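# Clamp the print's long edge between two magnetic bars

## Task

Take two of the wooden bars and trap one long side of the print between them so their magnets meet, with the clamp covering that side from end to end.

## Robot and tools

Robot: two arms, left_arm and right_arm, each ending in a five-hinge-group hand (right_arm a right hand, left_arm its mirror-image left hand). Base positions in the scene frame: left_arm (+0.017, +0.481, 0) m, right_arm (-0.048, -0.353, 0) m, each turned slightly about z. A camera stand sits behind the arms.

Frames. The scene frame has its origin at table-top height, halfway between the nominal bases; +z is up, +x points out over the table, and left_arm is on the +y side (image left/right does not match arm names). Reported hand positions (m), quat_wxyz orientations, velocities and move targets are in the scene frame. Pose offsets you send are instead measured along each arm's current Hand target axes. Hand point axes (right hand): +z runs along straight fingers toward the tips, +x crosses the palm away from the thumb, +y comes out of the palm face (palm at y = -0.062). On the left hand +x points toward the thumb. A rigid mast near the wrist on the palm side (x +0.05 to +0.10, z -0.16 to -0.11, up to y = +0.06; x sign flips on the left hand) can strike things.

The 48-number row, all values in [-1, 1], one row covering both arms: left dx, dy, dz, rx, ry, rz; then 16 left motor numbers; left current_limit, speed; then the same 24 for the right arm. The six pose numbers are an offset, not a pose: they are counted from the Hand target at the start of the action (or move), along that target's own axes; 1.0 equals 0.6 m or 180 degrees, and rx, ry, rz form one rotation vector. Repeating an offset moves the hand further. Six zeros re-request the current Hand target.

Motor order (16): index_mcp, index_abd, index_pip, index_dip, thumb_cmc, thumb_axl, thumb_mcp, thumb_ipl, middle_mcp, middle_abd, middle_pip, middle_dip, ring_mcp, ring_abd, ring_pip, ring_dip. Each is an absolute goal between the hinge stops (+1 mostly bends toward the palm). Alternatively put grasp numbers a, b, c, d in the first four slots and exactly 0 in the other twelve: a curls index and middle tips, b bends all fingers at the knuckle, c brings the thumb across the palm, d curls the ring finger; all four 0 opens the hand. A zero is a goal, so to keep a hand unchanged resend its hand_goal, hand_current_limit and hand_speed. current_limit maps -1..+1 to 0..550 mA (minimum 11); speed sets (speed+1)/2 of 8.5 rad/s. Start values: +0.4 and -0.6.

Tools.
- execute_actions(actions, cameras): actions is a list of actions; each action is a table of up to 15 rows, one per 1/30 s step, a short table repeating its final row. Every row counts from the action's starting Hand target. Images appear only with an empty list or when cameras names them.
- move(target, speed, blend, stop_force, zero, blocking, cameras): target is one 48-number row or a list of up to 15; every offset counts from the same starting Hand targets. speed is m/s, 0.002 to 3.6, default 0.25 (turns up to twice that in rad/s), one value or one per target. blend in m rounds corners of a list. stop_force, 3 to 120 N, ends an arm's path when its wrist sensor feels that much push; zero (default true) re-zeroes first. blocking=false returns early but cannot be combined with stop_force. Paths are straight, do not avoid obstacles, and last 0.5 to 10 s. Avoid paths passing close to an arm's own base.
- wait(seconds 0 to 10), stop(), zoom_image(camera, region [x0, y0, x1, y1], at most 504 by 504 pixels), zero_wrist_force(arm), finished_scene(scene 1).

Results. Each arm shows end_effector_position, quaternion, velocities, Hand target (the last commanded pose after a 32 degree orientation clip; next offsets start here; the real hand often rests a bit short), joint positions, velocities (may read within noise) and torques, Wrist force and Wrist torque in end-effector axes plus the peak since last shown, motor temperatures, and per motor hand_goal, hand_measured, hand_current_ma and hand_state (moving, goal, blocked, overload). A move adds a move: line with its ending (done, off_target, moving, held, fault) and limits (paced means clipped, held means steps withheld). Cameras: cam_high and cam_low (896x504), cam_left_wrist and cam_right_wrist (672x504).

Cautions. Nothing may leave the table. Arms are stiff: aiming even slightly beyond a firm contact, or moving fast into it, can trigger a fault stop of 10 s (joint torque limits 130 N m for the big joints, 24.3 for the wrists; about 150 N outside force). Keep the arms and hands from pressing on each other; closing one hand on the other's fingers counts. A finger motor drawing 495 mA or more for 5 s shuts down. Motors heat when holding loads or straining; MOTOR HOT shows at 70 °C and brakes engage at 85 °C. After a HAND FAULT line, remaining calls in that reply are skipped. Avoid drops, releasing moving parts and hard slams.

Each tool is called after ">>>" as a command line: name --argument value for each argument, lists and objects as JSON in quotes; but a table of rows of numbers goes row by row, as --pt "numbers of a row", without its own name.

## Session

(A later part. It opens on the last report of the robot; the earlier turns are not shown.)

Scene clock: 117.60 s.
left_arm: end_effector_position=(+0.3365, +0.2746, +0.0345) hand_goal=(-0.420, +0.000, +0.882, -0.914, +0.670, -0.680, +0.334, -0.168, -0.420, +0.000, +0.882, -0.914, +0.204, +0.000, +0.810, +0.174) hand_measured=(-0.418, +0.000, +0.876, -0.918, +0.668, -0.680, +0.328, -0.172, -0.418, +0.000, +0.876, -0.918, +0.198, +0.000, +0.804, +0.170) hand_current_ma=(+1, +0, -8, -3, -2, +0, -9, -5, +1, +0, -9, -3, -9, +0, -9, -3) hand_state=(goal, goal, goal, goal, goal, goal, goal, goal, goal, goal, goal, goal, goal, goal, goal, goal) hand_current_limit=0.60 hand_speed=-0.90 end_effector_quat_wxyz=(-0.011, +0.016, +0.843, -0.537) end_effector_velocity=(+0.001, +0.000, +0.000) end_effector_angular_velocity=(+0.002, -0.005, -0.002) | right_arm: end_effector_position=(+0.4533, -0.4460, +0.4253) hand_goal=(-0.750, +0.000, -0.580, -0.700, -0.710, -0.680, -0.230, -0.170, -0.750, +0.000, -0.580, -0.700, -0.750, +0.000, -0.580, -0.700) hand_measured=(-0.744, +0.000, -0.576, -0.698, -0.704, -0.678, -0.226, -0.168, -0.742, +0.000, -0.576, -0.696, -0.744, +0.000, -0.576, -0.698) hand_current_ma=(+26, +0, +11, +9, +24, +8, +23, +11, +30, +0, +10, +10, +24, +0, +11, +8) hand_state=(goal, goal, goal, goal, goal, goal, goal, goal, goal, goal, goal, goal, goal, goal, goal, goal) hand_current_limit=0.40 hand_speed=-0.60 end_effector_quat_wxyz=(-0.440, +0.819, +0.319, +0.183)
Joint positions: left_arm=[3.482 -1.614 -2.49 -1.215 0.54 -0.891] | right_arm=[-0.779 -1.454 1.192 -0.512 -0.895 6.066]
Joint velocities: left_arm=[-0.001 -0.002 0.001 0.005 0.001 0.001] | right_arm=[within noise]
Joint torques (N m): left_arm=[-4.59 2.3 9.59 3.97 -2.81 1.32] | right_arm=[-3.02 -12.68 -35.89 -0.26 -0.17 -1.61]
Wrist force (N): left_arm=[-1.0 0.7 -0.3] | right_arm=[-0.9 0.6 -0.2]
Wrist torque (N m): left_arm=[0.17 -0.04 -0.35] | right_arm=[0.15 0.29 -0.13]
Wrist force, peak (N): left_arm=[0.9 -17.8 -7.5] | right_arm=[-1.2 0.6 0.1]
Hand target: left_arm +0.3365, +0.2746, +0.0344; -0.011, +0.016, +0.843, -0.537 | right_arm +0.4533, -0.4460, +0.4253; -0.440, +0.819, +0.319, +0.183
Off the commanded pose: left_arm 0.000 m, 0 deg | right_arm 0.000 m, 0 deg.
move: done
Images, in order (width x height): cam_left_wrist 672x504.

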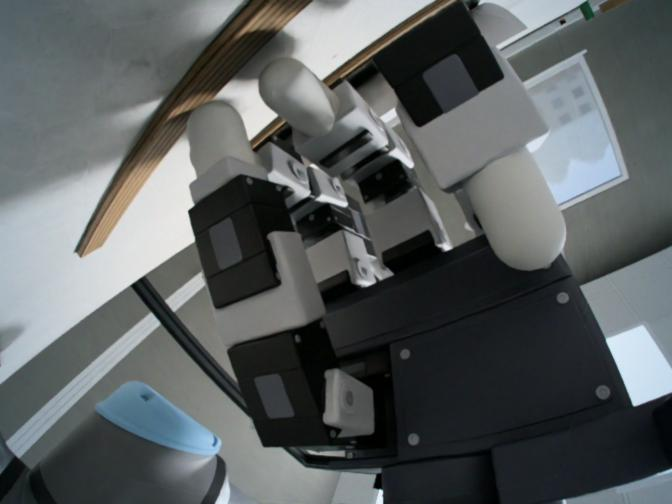

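>>> move --pt "0 0 0 0 0 0 -0.641 0.001 0.883 -0.913 0.671 -0.68 0.253 -0.168 -0.641 0.001 0.883 -0.913 0.205 0.001 0.81 0.174 0.6 -0.7 0 0 0 0 0 0 0 0 0 0 0 0 0 0 0 0 0 0 0 0 0 0 0.4 -0.6" --pt "0.0002 0.0170 0.0025 0 0 0 -0.641 0.001 0.883 -0.913 0.671 -0.68 0.253 -0.168 -0.641 0.001 0.883 -0.913 0.205 0.001 0.81 0.174 0.6 -0.9 0 0 0 0 0 0 0 0 0 0 0 0 0 0 0 0 0 0 0 0 0 0 0.4 -0.6" --pt "0.0002 0.0170 0.0025 0 0 0 -0.48 0.001 0.883 -0.913 0.671 -0.68 0.253 -0.168 -0.472 0.001 0.883 -0.913 0.205 0.001 0.81 0.174 0.6 -0.9 0 0 0 0 0 0 0 0 0 0 0 0 0 0 0 0 0 0 0 0 0 0 0.4 -0.6" --speed 0.03

>>> move --pt "0 0 0 0 0 0 -0.432 0.001 0.92 -0.894 0.671 -0.68 0.349 -0.116 -0.423 0.001 0.92 -0.894 0.205 0.001 0.81 0.174 0.6 -0.9 0 0 0 0 0 0 0 0 0 0 0 0 0 0 0 0 0 0 0 0 0 0 0.4 -0.6" --speed 0.03 --cameras '["cam_left_wrist"]'

>>> zoom_image --camera "cam_left_wrist" --region '[50, 0, 450, 300]'

Scene clock: 134.87 s.
left_arm: end_effector_position=(+0.3365, +0.2775, +0.0245) hand_goal=(-0.480, +0.000, +0.882, -0.914, +0.670, -0.680, +0.252, -0.168, -0.472, +0.000, +0.882, -0.914, +0.204, +0.000, +0.810, +0.174) hand_measured=(-0.502, +0.000, +0.876, -0.918, +0.668, -0.680, +0.252, -0.170, -0.498, +0.000, +0.874, -0.918, +0.198, +0.000, +0.804, +0.170) hand_current_ma=(-46, +0, -7, -3, -2, +0, +0, -1, -56, +0, -9, -3, -9, +0, -9, -3) hand_state=(blocked, goal, goal, goal, goal, goal, goal, goal, blocked, goal, goal, goal, goal, goal, goal, goal) hand_current_limit=0.60 hand_speed=-0.90 end_effector_quat_wxyz=(-0.011, +0.016, +0.843, -0.537) | right_arm: end_effector_position=(+0.4533, -0.4460, +0.4253) hand_goal=(-0.750, +0.000, -0.580, -0.700, -0.710, -0.680, -0.230, -0.170, -0.750, +0.000, -0.580, -0.700, -0.750, +0.000, -0.580, -0.700) hand_measured=(-0.744, +0.000, -0.576, -0.698, -0.704, -0.678, -0.226, -0.168, -0.742, +0.000, -0.576, -0.696, -0.744, +0.000, -0.576, -0.698) hand_current_ma=(+26, +0, +11, +9, +24, +8, +23, +11, +30, +0, +10, +10, +24, +0, +11, +8) hand_state=(goal, goal, goal, goal, goal, goal, goal, goal, goal, goal, goal, goal, goal, goal, goal, goal) hand_current_limit=0.40 hand_speed=-0.60 end_effector_quat_wxyz=(-0.440, +0.819, +0.319, +0.183)
Joint positions: left_arm=[3.49 -1.644 -2.498 -1.189 0.545 -0.877] | right_arm=[-0.779 -1.454 1.192 -0.512 -0.895 6.066]
Joint torques (N m): left_arm=[-10.24 25.25 18.93 -0.68 -2.16 -1.73] | right_arm=[-1.7 -13.06 -35.8 0.6 -0.18 -1.53]
Wrist force (N): left_arm=[-0.8 -3.0 -0.5] | right_arm=[-1.0 0.4 -0.1]
Wrist torque (N m): left_arm=[0.05 -0.03 -0.46] | right_arm=[0.12 0.29 -0.14]
Wrist force, peak (N): left_arm=[-0.6 -3.5 -3.4] | right_arm=[-1.4 0.2 -0.2]
Hand target: left_arm +0.3365, +0.2775, +0.0245; -0.011, +0.016, +0.843, -0.537 | right_arm +0.4533, -0.4460, +0.4253; -0.440, +0.819, +0.319, +0.183
Off the commanded pose: left_arm 0.000 m, 0 deg | right_arm 0.000 m, 0 deg.
move: done

Scene clock: 135.37 s.
left_arm: end_effector_position=(+0.3365, +0.2775, +0.0245) hand_goal=(-0.432, +0.000, +0.920, -0.894, +0.670, -0.680, +0.348, -0.116, -0.424, +0.000, +0.920, -0.894, +0.204, +0.000, +0.810, +0.174) hand_measured=(-0.490, +0.000, +0.900, -0.910, +0.668, -0.680, +0.254, -0.162, -0.490, +0.000, +0.884, -0.914, +0.198, +0.000, +0.804, +0.170) hand_current_ma=(-167, +0, -37, -29, -2, +0, -429, -168, -202, +0, -85, -40, -9, +0, -9, -3) hand_state=(blocked, goal, blocked, goal, goal, goal, blocked, blocked, blocked, goal, blocked, blocked, goal, goal, goal, goal) hand_current_limit=0.60 hand_speed=-0.90 end_effector_quat_wxyz=(-0.011, +0.016, +0.843, -0.537) | right_arm: end_effector_position=(+0.4533, -0.4460, +0.4253) hand_goal=(-0.750, +0.000, -0.580, -0.700, -0.710, -0.680, -0.230, -0.170, -0.750, +0.000, -0.580, -0.700, -0.750, +0.000, -0.580, -0.700) hand_measured=(-0.744, +0.000, -0.576, -0.698, -0.704, -0.678, -0.226, -0.168, -0.742, +0.000, -0.576, -0.696, -0.744, +0.000, -0.576, -0.698) hand_current_ma=(+26, +0, +11, +9, +24, +8, +23, +11, +30, +0, +10, +10, +24, +0, +11, +8) hand_state=(goal, goal, goal, goal, goal, goal, goal, goal, goal, goal, goal, goal, goal, goal, goal, goal) hand_current_limit=0.40 hand_speed=-0.60 end_effector_quat_wxyz=(-0.440, +0.819, +0.319, +0.183)
Joint positions: left_arm=[3.49 -1.644 -2.498 -1.189 0.545 -0.877] | right_arm=[-0.779 -1.454 1.192 -0.512 -0.895 6.066]
Joint torques (N m): left_arm=[-8.09 24.39 19.34 -0.39 -0.95 -1.5] | right_arm=[-1.57 -12.41 -35.74 0.55 -0.21 -1.47]
Wrist force (N): left_arm=[-0.9 -3.5 -1.3] | right_arm=[-1.0 0.3 0.0]
Wrist torque (N m): left_arm=[0.06 -0.01 -0.46] | right_arm=[0.10 0.29 -0.14]
Wrist force, peak (N): left_arm=[-0.9 -4.6 -1.1] | right_arm=[-1.1 0.5 -0.2]
Hand target: left_arm +0.3365, +0.2775, +0.0245; -0.011, +0.016, +0.843, -0.537 | right_arm +0.4533, -0.4460, +0.4253; -0.440, +0.819, +0.319, +0.183
Off the commanded pose: left_arm 0.000 m, 0 deg | right_arm 0.000 m, 0 deg.
move: done
Images, in order (width x height): cam_left_wrist 672x504.

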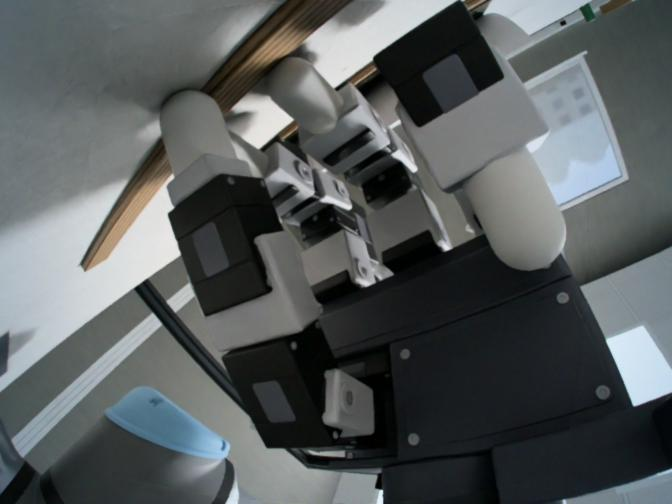

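Scaled by 1.260 from the camera's 672x504 image, which has a finer 960x720 frame.

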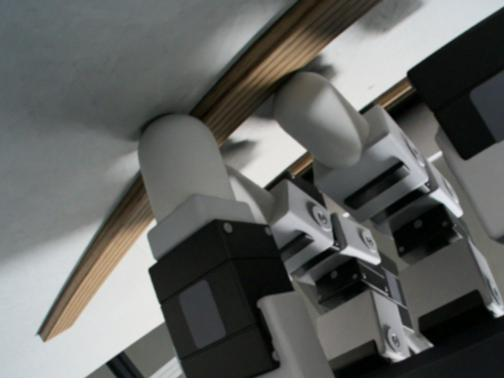

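>>> move --pt "0 -0.0151 -0.007 0 0 0 -0.432 0.001 0.92 -0.894 0.671 -0.68 0.349 -0.116 -0.423 0.001 0.92 -0.894 0.205 0.001 0.81 0.174 0.6 -0.9 0 0 0 0 0 0 0 0 0 0 0 0 0 0 0 0 0 0 0 0 0 0 0.4 -0.6" --speed 0.02 --cameras '["cam_left_wrist"]'

>>> zoom_image --camera "cam_left_wrist" --region '[50, 0, 450, 300]'

Scene clock: 137.00 s.
left_arm: end_effector_position=(+0.3365, +0.2775, +0.0346) hand_goal=(-0.432, +0.000, +0.920, -0.894, +0.670, -0.680, +0.348, -0.116, -0.424, +0.000, +0.920, -0.894, +0.204, +0.000, +0.810, +0.174) hand_measured=(-0.430, +0.000, +0.914, -0.898, +0.666, -0.684, +0.342, -0.120, -0.422, +0.000, +0.912, -0.898, +0.198, +0.000, +0.804, +0.170) hand_current_ma=(+1, +0, -8, -3, -4, -4, -10, -6, +1, +0, -9, -4, -9, +0, -9, -3) hand_state=(goal, goal, goal, goal, goal, goal, goal, goal, goal, goal, goal, goal, goal, goal, goal, goal) hand_current_limit=0.60 hand_speed=-0.90 end_effector_quat_wxyz=(-0.011, +0.016, +0.843, -0.537) | right_arm: end_effector_position=(+0.4533, -0.4460, +0.4253) hand_goal=(-0.750, +0.000, -0.580, -0.700, -0.710, -0.680, -0.230, -0.170, -0.750, +0.000, -0.580, -0.700, -0.750, +0.000, -0.580, -0.700) hand_measured=(-0.744, +0.000, -0.576, -0.698, -0.704, -0.678, -0.226, -0.168, -0.742, +0.000, -0.576, -0.696, -0.744, +0.000, -0.576, -0.698) hand_current_ma=(+26, +0, +11, +9, +24, +8, +23, +11, +30, +0, +10, +10, +24, +0, +11, +8) hand_state=(goal, goal, goal, goal, goal, goal, goal, goal, goal, goal, goal, goal, goal, goal, goal, goal) hand_current_limit=0.40 hand_speed=-0.60 end_effector_quat_wxyz=(-0.440, +0.819, +0.319, +0.183)
Joint positions: left_arm=[3.49 -1.611 -2.488 -1.231 0.545 -0.878] | right_arm=[-0.779 -1.454 1.192 -0.512 -0.895 6.066]
Joint torques (N m): left_arm=[-5.63 3.15 9.4 4.18 -2.6 1.4] | right_arm=[-0.98 -12.39 -36.06 0.59 -0.24 -1.47]
Wrist force (N): left_arm=[-1.1 0.8 -0.3] | right_arm=[-0.9 0.4 -0.2]
Wrist torque (N m): left_arm=[0.18 -0.03 -0.45] | right_arm=[0.13 0.28 -0.14]
Wrist force, peak (N): left_arm=[-1.0 -3.9 -1.8] | right_arm=[-1.3 0.4 -0.2]
Hand target: left_arm +0.3365, +0.2775, +0.0345; -0.011, +0.016, +0.843, -0.537 | right_arm +0.4533, -0.4460, +0.4253; -0.440, +0.819, +0.319, +0.183
Off the commanded pose: left_arm 0.000 m, 0 deg | right_arm 0.000 m, 0 deg.
move: done
Images, in order (width x height): cam_left_wrist 672x504.

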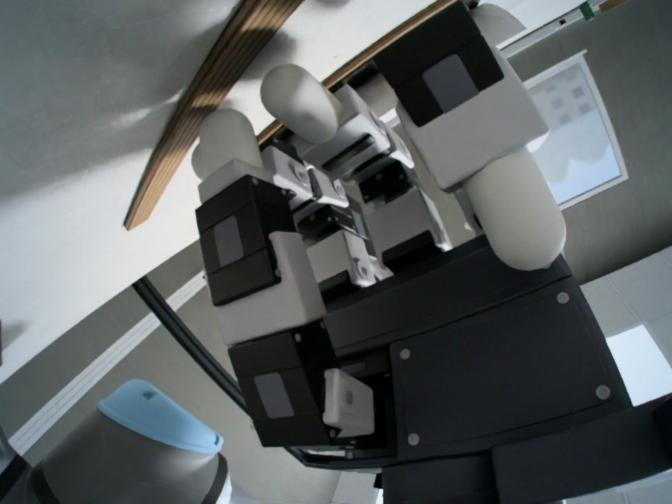

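Scaled by 1.260 from the camera's 672x504 image, which has a finer 960x720 frame.

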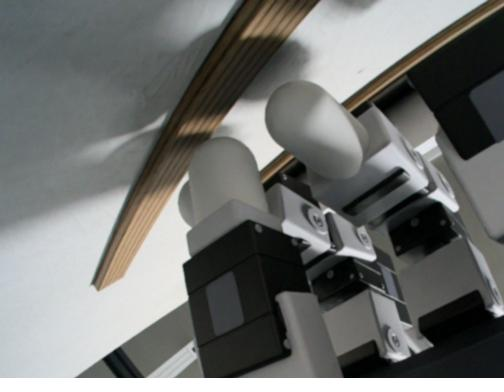

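>>> execute_actions --actions '[]'

>>> zoom_image --camera "cam_high" --region '[480, 180, 600, 300]'

>>> zoom_image --camera "cam_right_wrist" --region '[130, 70, 420, 290]'

Scene clock: 146.63 s.
left_arm: end_effector_position=(+0.3365, +0.2775, +0.0345) hand_goal=(-0.432, +0.000, +0.920, -0.894, +0.670, -0.680, +0.348, -0.116, -0.424, +0.000, +0.920, -0.894, +0.204, +0.000, +0.810, +0.174) hand_measured=(-0.430, +0.000, +0.914, -0.898, +0.666, -0.684, +0.342, -0.120, -0.422, +0.000, +0.912, -0.898, +0.198, +0.000, +0.804, +0.170) hand_current_ma=(+1, +0, -8, -3, -4, -4, -10, -6, +1, +0, -9, -4, -9, +0, -9, -3) hand_state=(goal, goal, goal, goal, goal, goal, goal, goal, goal, goal, goal, goal, goal, goal, goal, goal) hand_current_limit=0.60 hand_speed=-0.90 end_effector_quat_wxyz=(-0.011, +0.016, +0.843, -0.537) | right_arm: end_effector_position=(+0.4533, -0.4460, +0.4253) hand_goal=(-0.750, +0.000, -0.580, -0.700, -0.710, -0.680, -0.230, -0.170, -0.750, +0.000, -0.580, -0.700, -0.750, +0.000, -0.580, -0.700) hand_measured=(-0.744, +0.000, -0.576, -0.698, -0.704, -0.678, -0.226, -0.168, -0.742, +0.000, -0.576, -0.696, -0.744, +0.000, -0.576, -0.698) hand_current_ma=(+26, +0, +11, +9, +24, +8, +23, +11, +30, +0, +10, +10, +24, +0, +11, +8) hand_state=(goal, goal, goal, goal, goal, goal, goal, goal, goal, goal, goal, goal, goal, goal, goal, goal) hand_current_limit=0.40 hand_speed=-0.60 end_effector_quat_wxyz=(-0.440, +0.819, +0.319, +0.183)
Joint positions: left_arm=[3.49 -1.612 -2.488 -1.231 0.545 -0.877] | right_arm=[-0.779 -1.454 1.192 -0.512 -0.895 6.066]
Joint velocities: within noise
Joint torques (N m): left_arm=[12.2 2.91 6.14 3.34 -2.77 1.67] | right_arm=[-0.98 -12.56 -36.47 1 -0.22 -1.62]
Motor temperatures (°C): left_arm=[30 29 30 36 42 34] | right_arm=[31 25 40 34 36 34]
Wrist force (N): left_arm=[-1.0 0.8 -0.1] | right_arm=[-1.0 0.5 -0.1]
Wrist torque (N m): left_arm=[0.16 -0.04 -0.45] | right_arm=[0.14 0.30 -0.14]
Wrist force, peak (N): left_arm=[-1.3 1.0 -0.2] | right_arm=[-1.2 0.7 -0.5]
Hand target: left_arm +0.3365, +0.2775, +0.0345; -0.011, +0.016, +0.843, -0.537 | right_arm +0.4533, -0.4460, +0.4253; -0.440, +0.819, +0.319, +0.183
Off the commanded pose: left_arm 0.000 m, 0 deg | right_arm 0.000 m, 0 deg.

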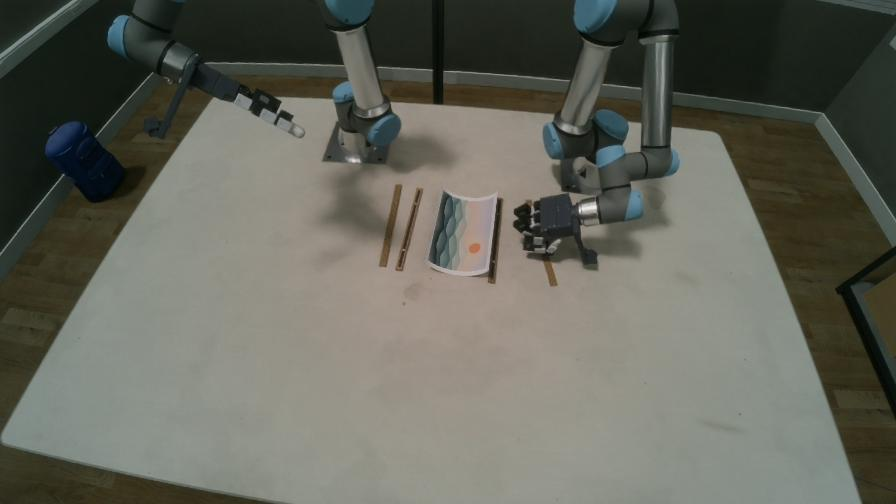

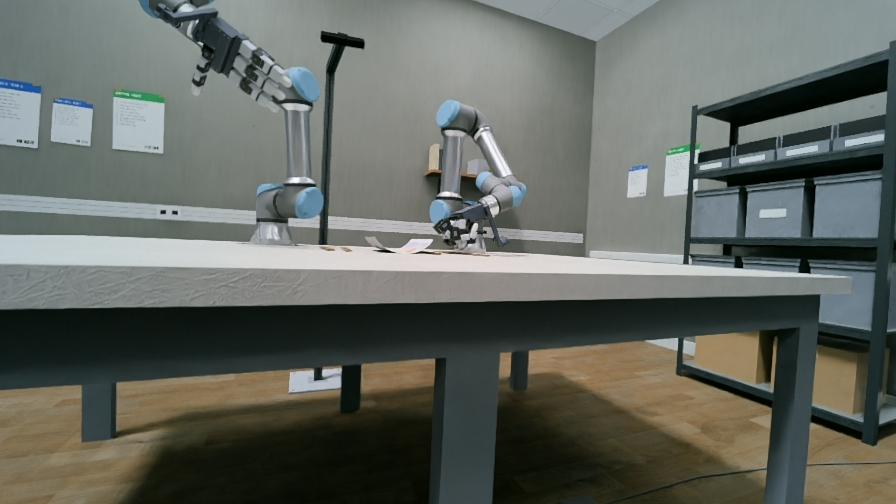

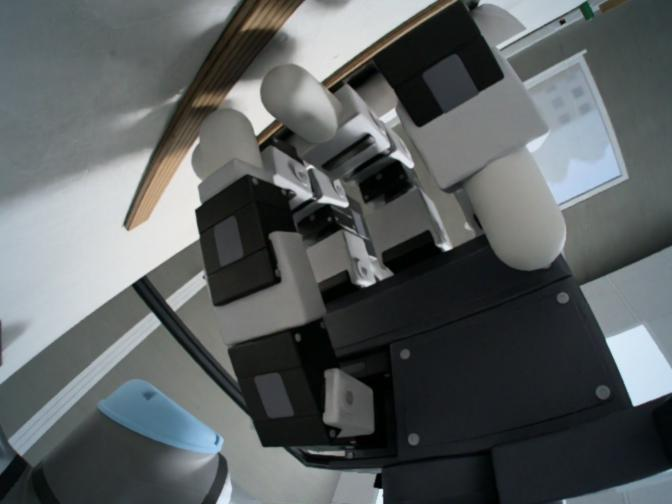

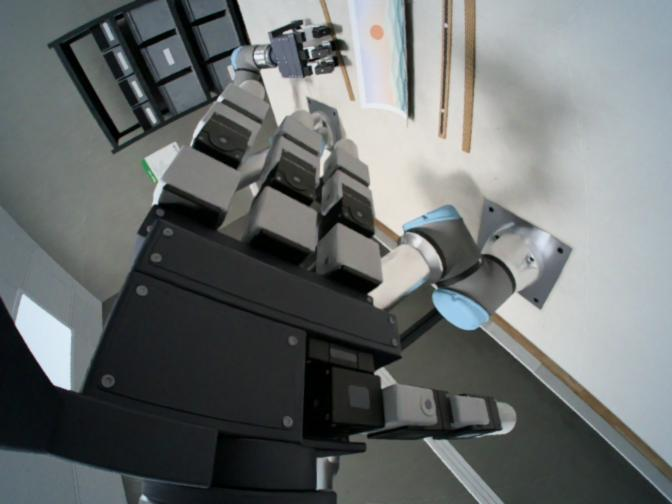

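Scaled by 4.200.

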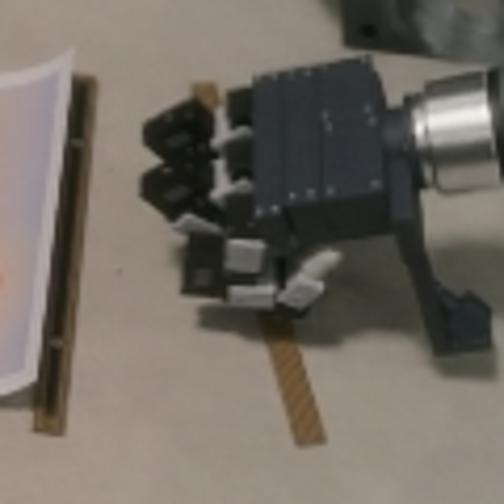

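Scaled by 1.738 from the camera's 672x504 image, which has a finer 960x720 frame.

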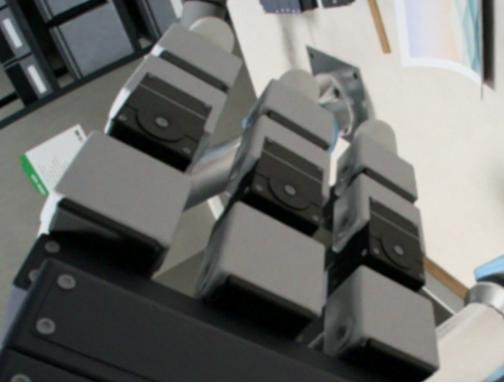

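>>> move --pt "0 -0.0906 -0.0422 0 0 0 -0.753 -0.2 0.737 0.609 -0.71 -0.68 -0.23 -0.17 -0.753 0.2 0.737 0.609 0.479 0.001 0.737 -0.261 0.6 -0.6 0 0 0 0 0 0 0 0 0 0 0 0 0 0 0 0 0 0 0 0 0 0 0.4 -0.6" --pt "0.0978 -0.2475 -0.1213 -0.2561 -0.3181 -0.4992 -0.753 -0.2 0.737 0.609 -0.71 -0.68 -0.23 -0.17 -0.753 0.2 0.737 0.609 0.479 0.001 0.737 -0.261 0.6 -0.6 0 0 0 0 0 0 0 0 0 0 0 0 0 0 0 0 0 0 0 0 0 0 0.4 -0.6" --speed 0.45 --blend '[0.02, 0]' --cameras '["all"]'

>>> zoom_image --camera "cam_low" --region '[400, 150, 540, 265]'

>>> zoom_image --camera "cam_high" --region '[480, 150, 630, 290]'

>>> zoom_image --camera "cam_left_wrist" --region '[200, 60, 500, 320]'

Scene clock: 155.90 s.
left_arm: end_effector_position=(+0.2780, +0.2830, +0.1998) hand_goal=(-0.754, -0.200, +0.736, +0.608, -0.710, -0.680, -0.230, -0.170, -0.754, +0.200, +0.736, +0.608, +0.478, +0.000, +0.736, -0.262) hand_measured=(-0.752, -0.196, +0.736, +0.606, -0.708, -0.682, -0.224, -0.168, -0.752, +0.196, +0.736, +0.606, +0.468, +0.000, +0.736, -0.260) hand_current_ma=(+1, +3, +0, -3, +2, -2, +10, +2, +1, -3, +0, -3, -17, +0, +0, +3) hand_state=(goal, goal, goal, goal, goal, goal, goal, goal, goal, goal, goal, goal, goal, goal, goal, goal) hand_current_limit=0.60 hand_speed=-0.60 end_effector_quat_wxyz=(+0.000, +0.766, -0.643, +0.000) | right_arm: end_effector_position=(+0.4533, -0.4460, +0.4253) hand_goal=(-0.750, +0.000, -0.580, -0.700, -0.710, -0.680, -0.230, -0.170, -0.750, +0.000, -0.580, -0.700, -0.750, +0.000, -0.580, -0.700) hand_measured=(-0.744, +0.000, -0.576, -0.698, -0.704, -0.678, -0.226, -0.168, -0.742, +0.000, -0.576, -0.696, -0.744, +0.000, -0.576, -0.698) hand_current_ma=(+26, +0, +11, +9, +24, +8, +23, +11, +30, +0, +10, +10, +24, +0, +11, +8) hand_state=(goal, goal, goal, goal, goal, goal, goal, goal, goal, goal, goal, goal, goal, goal, goal, goal) hand_current_limit=0.40 hand_speed=-0.60 end_effector_quat_wxyz=(-0.440, +0.819, +0.319, +0.183)
Joint positions: left_arm=[3.113 -1.302 -2.212 -1.197 1.57 -3.395] | right_arm=[-0.779 -1.454 1.192 -0.512 -0.895 6.066]
Joint torques (N m): left_arm=[13.25 19.89 18.03 1.25 -0.02 -1.63] | right_arm=[-0.41 -12.77 -36.49 1.31 -0.14 -1.91]
Wrist force (N): left_arm=[-0.7 -0.2 -0.2] | right_arm=[-1.0 0.4 -0.1]
Wrist torque (N m): left_arm=[0.20 0.02 -0.20] | right_arm=[0.12 0.30 -0.15]
Wrist force, peak (N): left_arm=[-1.0 3.6 0.7] | right_arm=[-1.2 0.7 0.1]
Hand target: left_arm +0.2780, +0.2830, +0.1998; +0.000, +0.766, -0.642, +0.000 | right_arm +0.4533, -0.4460, +0.4253; -0.440, +0.819, +0.319, +0.183
Off the commanded pose: left_arm 0.000 m, 0 deg | right_arm 0.000 m, 0 deg.
move: done

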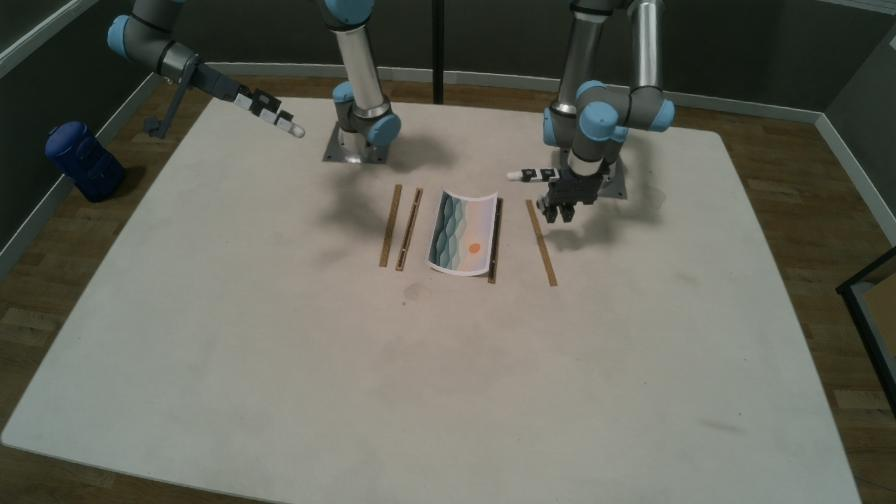

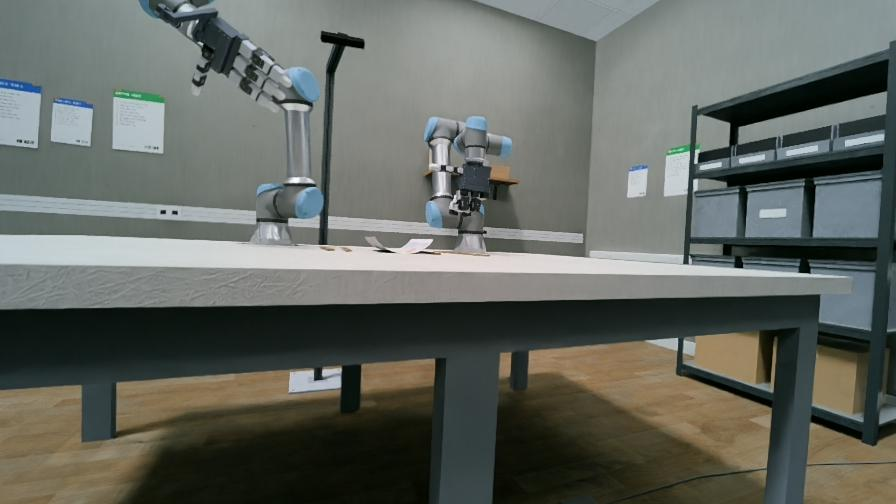

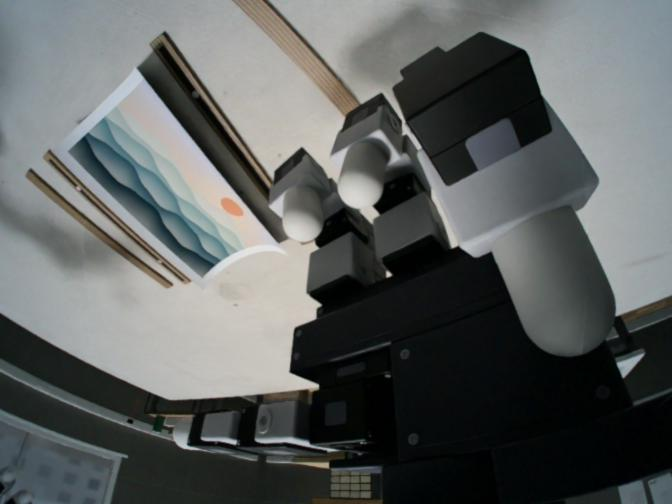

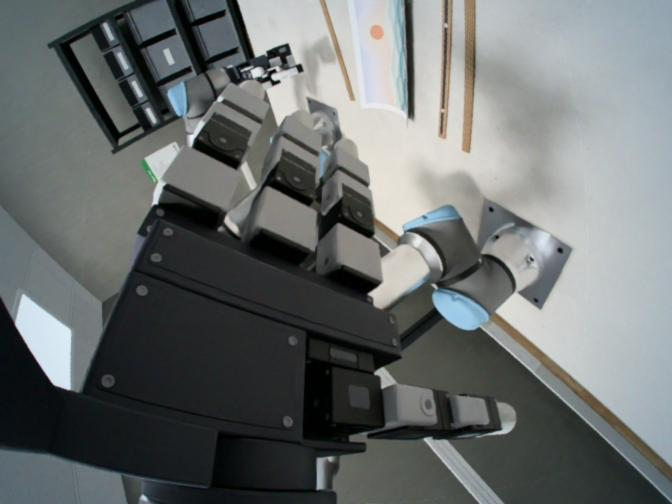

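Scaled by 3.600.

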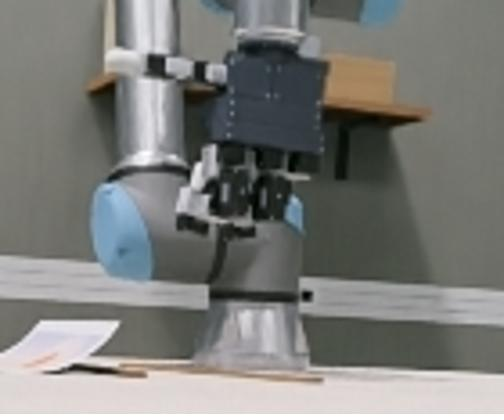

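Scaled by 3.360.

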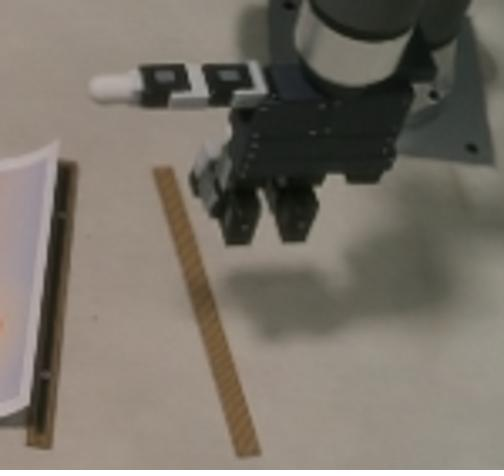

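Scaled by 1.680 from the camera's 672x504 image, which has a finer 960x720 frame.

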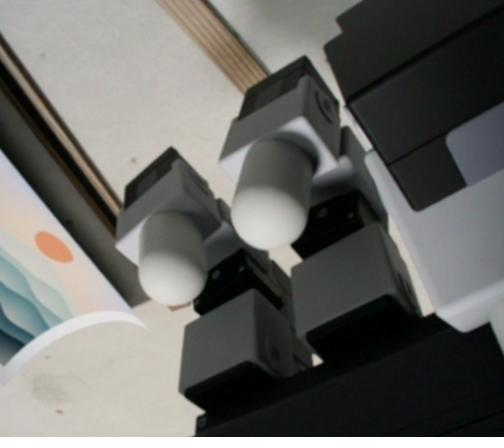

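>>> move --pt "0.0174 0 0.1917 0 0 0 -0.753 -0.2 0.737 0.609 -0.71 -0.68 -0.23 -0.17 -0.753 0.2 0.737 0.609 0.479 0.001 0.737 -0.261 0.6 -0.6 0 0 0 0 0 0 0 0 0 0 0 0 0 0 0 0 0 0 0 0 0 0 0.4 -0.6" --speed 0.2 --cameras '["cam_high", "cam_left_wrist", "cam_low"]'

>>> zoom_image --camera "cam_high" --region '[510, 180, 580, 250]'

>>> zoom_image --camera "cam_left_wrist" --region '[150, 0, 550, 300]'

>>> zoom_image --camera "cam_low" --region '[430, 180, 520, 260]'

Scene clock: 159.70 s.
left_arm: end_effector_position=(+0.2798, +0.2726, +0.0849) hand_goal=(-0.754, -0.200, +0.736, +0.608, -0.710, -0.680, -0.230, -0.170, -0.754, +0.200, +0.736, +0.608, +0.478, +0.000, +0.736, -0.262) hand_measured=(-0.752, -0.196, +0.736, +0.606, -0.708, -0.682, -0.224, -0.168, -0.752, +0.196, +0.736, +0.606, +0.468, +0.000, +0.736, -0.260) hand_current_ma=(+1, +3, +0, -3, +2, -2, +10, +2, +1, -3, +0, -3, -17, +0, +0, +3) hand_state=(goal, goal, goal, goal, goal, goal, goal, goal, goal, goal, goal, goal, goal, goal, goal, goal) hand_current_limit=0.60 hand_speed=-0.60 end_effector_quat_wxyz=(+0.000, +0.766, -0.642, +0.000) | right_arm: end_effector_position=(+0.4533, -0.4460, +0.4253) hand_goal=(-0.750, +0.000, -0.580, -0.700, -0.710, -0.680, -0.230, -0.170, -0.750, +0.000, -0.580, -0.700, -0.750, +0.000, -0.580, -0.700) hand_measured=(-0.744, +0.000, -0.576, -0.698, -0.704, -0.678, -0.226, -0.168, -0.742, +0.000, -0.576, -0.696, -0.744, +0.000, -0.576, -0.698) hand_current_ma=(+26, +0, +11, +9, +24, +8, +23, +11, +30, +0, +10, +10, +24, +0, +11, +8) hand_state=(goal, goal, goal, goal, goal, goal, goal, goal, goal, goal, goal, goal, goal, goal, goal, goal) hand_current_limit=0.40 hand_speed=-0.60 end_effector_quat_wxyz=(-0.440, +0.819, +0.319, +0.183)
Joint positions: left_arm=[3.085 -1.516 -2.393 -0.803 1.57 -3.424] | right_arm=[-0.779 -1.454 1.192 -0.512 -0.895 6.066]
Joint torques (N m): left_arm=[13.09 4.53 12.21 4.99 -0.99 1.78] | right_arm=[-0.14 -12.65 -35.62 1.32 -0.12 -2.08]
Wrist force (N): left_arm=[-0.9 -0.3 0.0] | right_arm=[-0.9 0.4 -0.1]
Wrist torque (N m): left_arm=[0.18 0.07 -0.06] | right_arm=[0.13 0.28 -0.13]
Wrist force, peak (N): left_arm=[-1.0 -0.4 -2.1] | right_arm=[-1.3 0.6 -0.4]
Hand target: left_arm +0.2798, +0.2727, +0.0848; +0.000, +0.766, -0.642, +0.000 | right_arm +0.4533, -0.4460, +0.4253; -0.440, +0.819, +0.319, +0.183
Off the commanded pose: left_arm 0.000 m, 0 deg | right_arm 0.000 m, 0 deg.
move: done
Images, in order (width x height): cam_high 896x504, cam_low 896x504, cam_left_wrist 672x504.

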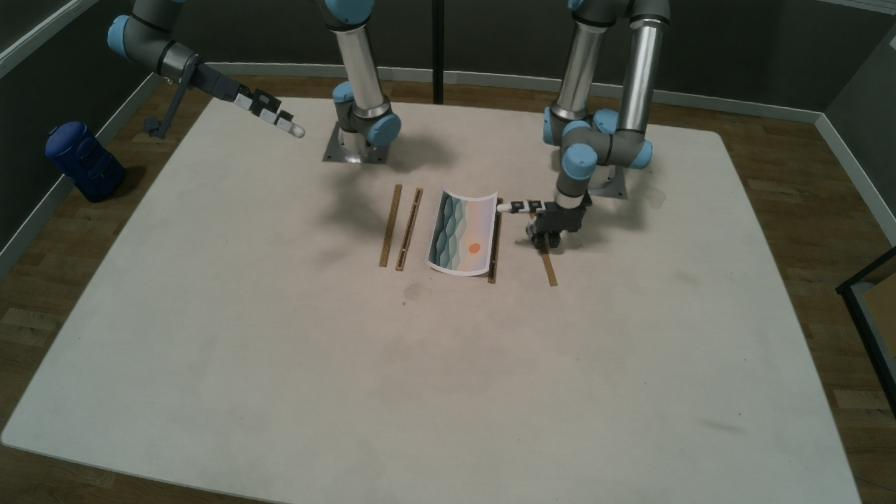

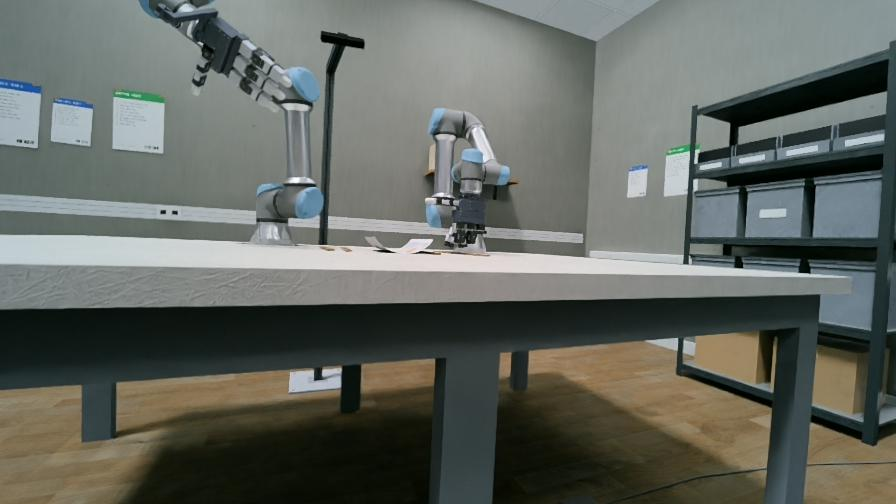

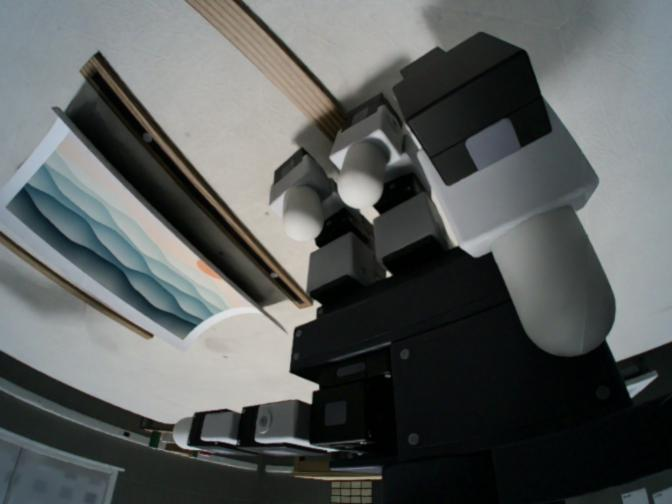

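Scaled by 7.200.

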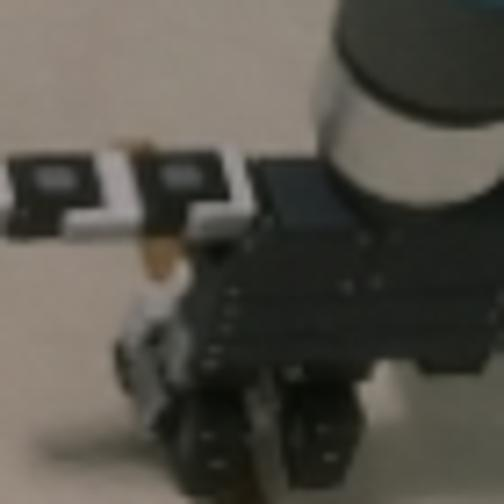

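Scaled by 1.260 from the camera's 672x504 image, which has a finer 960x720 frame.

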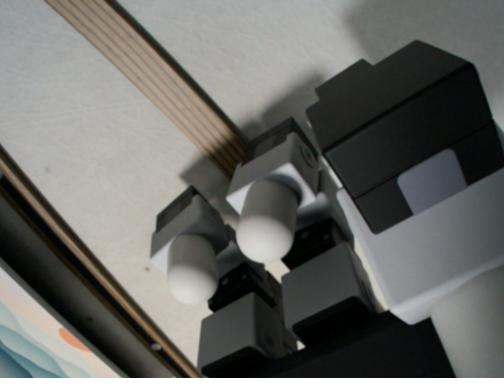

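Scaled by 5.600.

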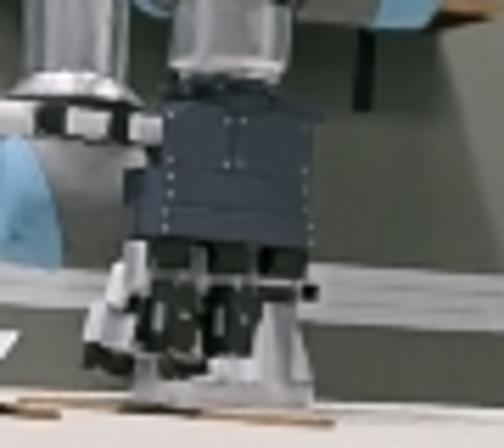

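>>> move --pt "0 0 0.0667 0 0 0 -0.753 -0.2 0.737 0.609 -0.71 -0.68 -0.23 -0.17 -0.753 0.2 0.737 0.609 0.479 0.001 0.737 -0.261 0.6 -0.6 0 0 0 0 0 0 0 0 0 0 0 0 0 0 0 0 0 0 0 0 0 0 0.4 -0.6" --speed 0.02 --stop_force 3 --cameras '["cam_high", "cam_left_wrist", "cam_low"]'

>>> zoom_image --camera "cam_high" --region '[510, 190, 580, 290]'

>>> zoom_image --camera "cam_left_wrist" --region '[150, 0, 550, 300]'

>>> zoom_image --camera "cam_low" --region '[430, 190, 510, 260]'

Scene clock: 166.03 s.
left_arm: end_effector_position=(+0.2798, +0.2727, +0.0623) hand_goal=(-0.754, -0.200, +0.736, +0.608, -0.710, -0.680, -0.230, -0.170, -0.754, +0.200, +0.736, +0.608, +0.478, +0.000, +0.736, -0.262) hand_measured=(-0.752, -0.196, +0.736, +0.606, -0.708, -0.682, -0.224, -0.168, -0.752, +0.196, +0.738, +0.606, +0.468, +0.000, +0.736, -0.260) hand_current_ma=(+2, +3, +0, -3, +2, -2, +10, +2, +2, -3, +1, -3, -17, +0, +0, +3) hand_state=(goal, goal, goal, goal, goal, goal, goal, goal, goal, goal, goal, goal, goal, goal, goal, goal) hand_current_limit=0.60 hand_speed=-0.60 end_effector_quat_wxyz=(+0.000, +0.766, -0.642, +0.000) | right_arm: end_effector_position=(+0.4533, -0.4460, +0.4253) hand_goal=(-0.750, +0.000, -0.580, -0.700, -0.710, -0.680, -0.230, -0.170, -0.750, +0.000, -0.580, -0.700, -0.750, +0.000, -0.580, -0.700) hand_measured=(-0.744, +0.000, -0.576, -0.698, -0.704, -0.678, -0.226, -0.168, -0.742, +0.000, -0.576, -0.696, -0.744, +0.000, -0.576, -0.698) hand_current_ma=(+26, +0, +11, +9, +24, +8, +23, +11, +30, +0, +10, +10, +24, +0, +11, +8) hand_state=(goal, goal, goal, goal, goal, goal, goal, goal, goal, goal, goal, goal, goal, goal, goal, goal) hand_current_limit=0.40 hand_speed=-0.60 end_effector_quat_wxyz=(-0.440, +0.819, +0.319, +0.183)
Joint positions: left_arm=[3.085 -1.574 -2.421 -0.717 1.57 -3.424] | right_arm=[-0.779 -1.454 1.192 -0.512 -0.895 6.066]
Joint torques (N m): left_arm=[7.3 22.07 23.04 4.88 -1.08 0.14] | right_arm=[1.28 -12.97 -35.59 1.22 -0.13 -2.05]
Wrist force (N): left_arm=[-1.0 0.2 -0.2] | right_arm=[-0.8 0.6 -0.1]
Wrist torque (N m): left_arm=[0.25 0.08 -0.12] | right_arm=[0.14 0.27 -0.12]
Wrist force, peak (N): left_arm=[-0.9 -2.2 -8.4] | right_arm=[-1.3 0.4 0.0]
Hand target: left_arm +0.2798, +0.2727, +0.0623; +0.000, +0.766, -0.642, +0.000 (not the last commanded pose) | right_arm +0.4533, -0.4460, +0.4253; -0.440, +0.819, +0.319, +0.183
Off the commanded pose: left_arm 0.017 m, 0 deg | right_arm 0.000 m, 0 deg.
move: contact (left_arm)
Images, in order (width x height): cam_high 896x504, cam_low 896x504, cam_left_wrist 672x504.

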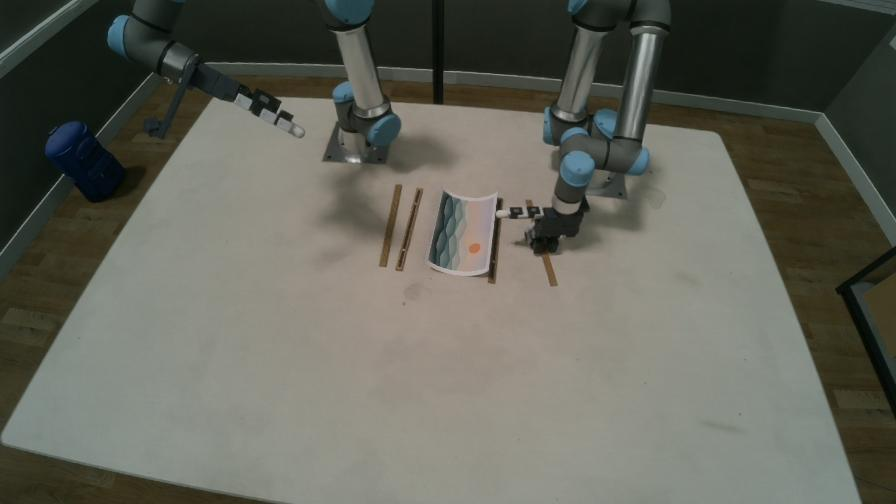

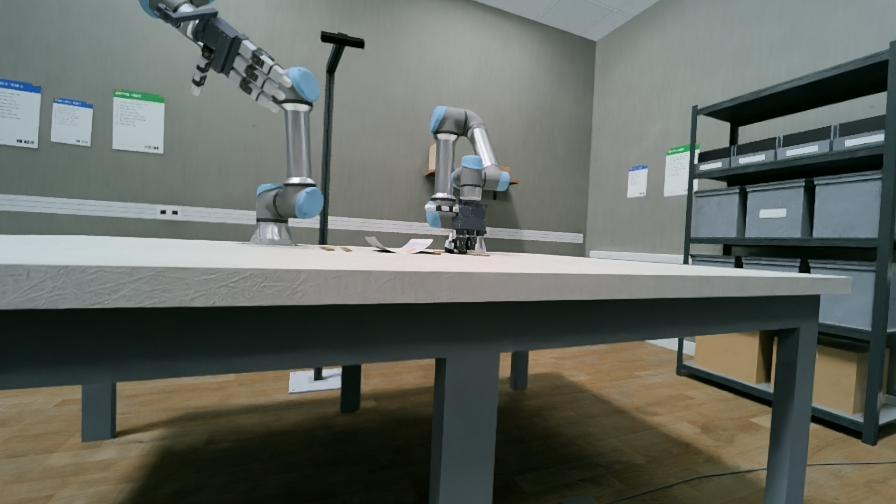

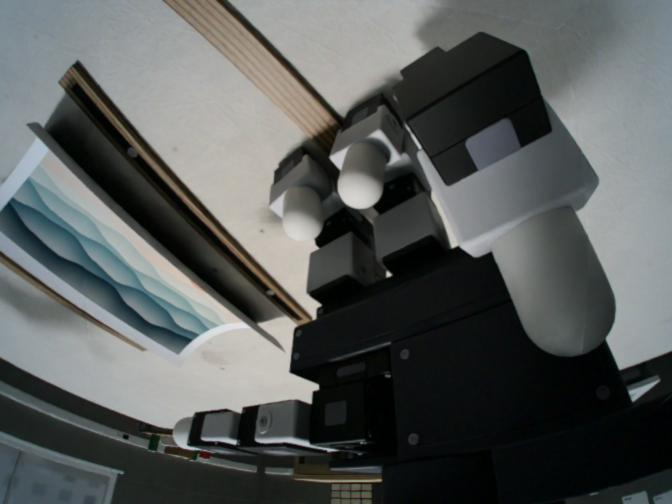

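Scaled by 5.040.

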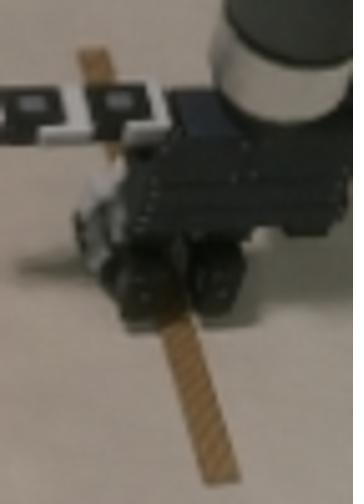

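Scaled by 1.260 from the camera's 672x504 image, which has a finer 960x720 frame.

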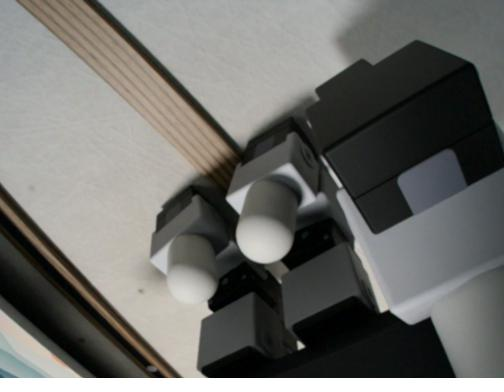

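Scaled by 6.300.

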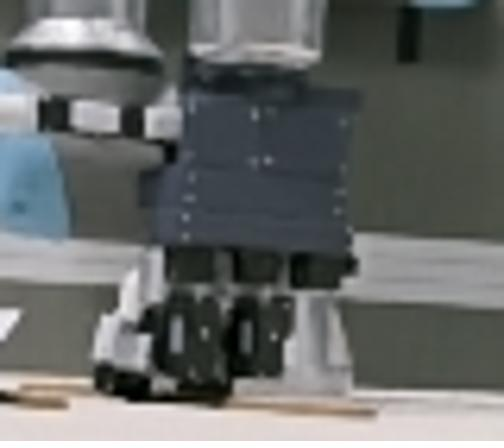

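>>> move --pt "0 0 0 0 0 0 -0.753 0.06 0.737 0.609 -0.71 -0.68 -0.23 -0.17 -0.753 -0.06 0.737 0.609 0.479 0.001 0.737 -0.261 0.6 -0.9 0 0 0 0 0 0 0 0 0 0 0 0 0 0 0 0 0 0 0 0 0 0 0.4 -0.6" --speed 0.02 --cameras '["cam_high", "cam_left_wrist"]'

>>> zoom_image --camera "cam_high" --region '[510, 190, 580, 290]'

>>> zoom_image --camera "cam_left_wrist" --region '[150, 0, 550, 300]'

Scene clock: 168.40 s.
left_arm: end_effector_position=(+0.2798, +0.2727, +0.0623) hand_goal=(-0.754, +0.060, +0.736, +0.608, -0.710, -0.680, -0.230, -0.170, -0.754, -0.060, +0.736, +0.608, +0.478, +0.000, +0.736, -0.262) hand_measured=(-0.752, +0.002, +0.736, +0.606, -0.708, -0.682, -0.224, -0.168, -0.754, +0.004, +0.736, +0.606, +0.468, +0.000, +0.736, -0.260) hand_current_ma=(+1, -134, +0, -3, +2, -2, +10, +2, +0, +150, +0, -3, -17, +0, +0, +3) hand_state=(goal, blocked, goal, goal, goal, goal, goal, goal, goal, blocked, goal, goal, goal, goal, goal, goal) hand_current_limit=0.60 hand_speed=-0.90 end_effector_quat_wxyz=(+0.000, +0.766, -0.642, +0.000) | right_arm: end_effector_position=(+0.4533, -0.4460, +0.4253) hand_goal=(-0.750, +0.000, -0.580, -0.700, -0.710, -0.680, -0.230, -0.170, -0.750, +0.000, -0.580, -0.700, -0.750, +0.000, -0.580, -0.700) hand_measured=(-0.744, +0.000, -0.576, -0.698, -0.704, -0.678, -0.226, -0.168, -0.742, +0.000, -0.576, -0.696, -0.744, +0.000, -0.576, -0.698) hand_current_ma=(+26, +0, +11, +9, +24, +8, +23, +11, +30, +0, +10, +10, +24, +0, +11, +8) hand_state=(goal, goal, goal, goal, goal, goal, goal, goal, goal, goal, goal, goal, goal, goal, goal, goal) hand_current_limit=0.40 hand_speed=-0.60 end_effector_quat_wxyz=(-0.440, +0.819, +0.319, +0.183)
Joint positions: left_arm=[3.085 -1.574 -2.421 -0.717 1.57 -3.424] | right_arm=[-0.779 -1.454 1.192 -0.512 -0.895 6.066]
Joint torques (N m): left_arm=[8.08 26.53 23.17 4.88 -0.99 0.24] | right_arm=[0.94 -12.86 -36.03 1.17 0 -2.14]
Wrist force (N): left_arm=[-0.9 0.0 0.3] | right_arm=[-1.0 0.1 -0.1]
Wrist torque (N m): left_arm=[0.19 0.07 -0.10] | right_arm=[0.09 0.30 -0.15]
Wrist force, peak (N): left_arm=[-1.1 -0.1 -0.3] | right_arm=[-1.2 0.5 0.0]
Hand target: left_arm +0.2798, +0.2727, +0.0623; +0.000, +0.766, -0.642, +0.000 | right_arm +0.4533, -0.4460, +0.4253; -0.440, +0.819, +0.319, +0.183
Off the commanded pose: left_arm 0.000 m, 0 deg | right_arm 0.000 m, 0 deg.
move: done
Images, in order (width x height): cam_high 896x504, cam_left_wrist 672x504.

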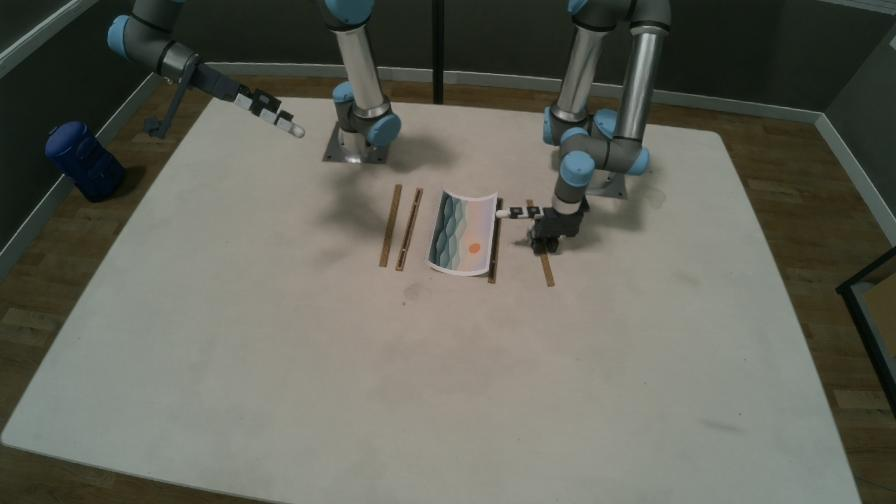

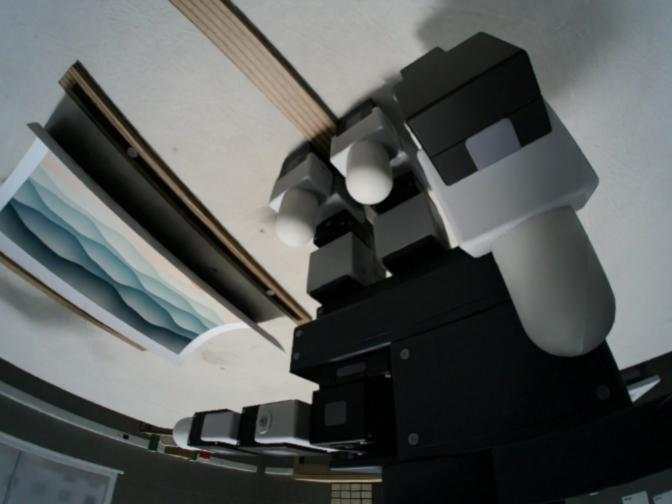

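Scaled by 5.040.

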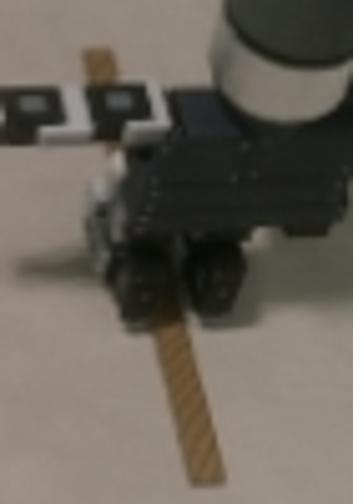

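Scaled by 1.260 from the camera's 672x504 image, which has a finer 960x720 frame.

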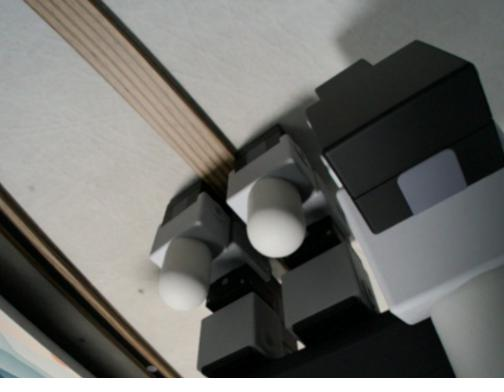

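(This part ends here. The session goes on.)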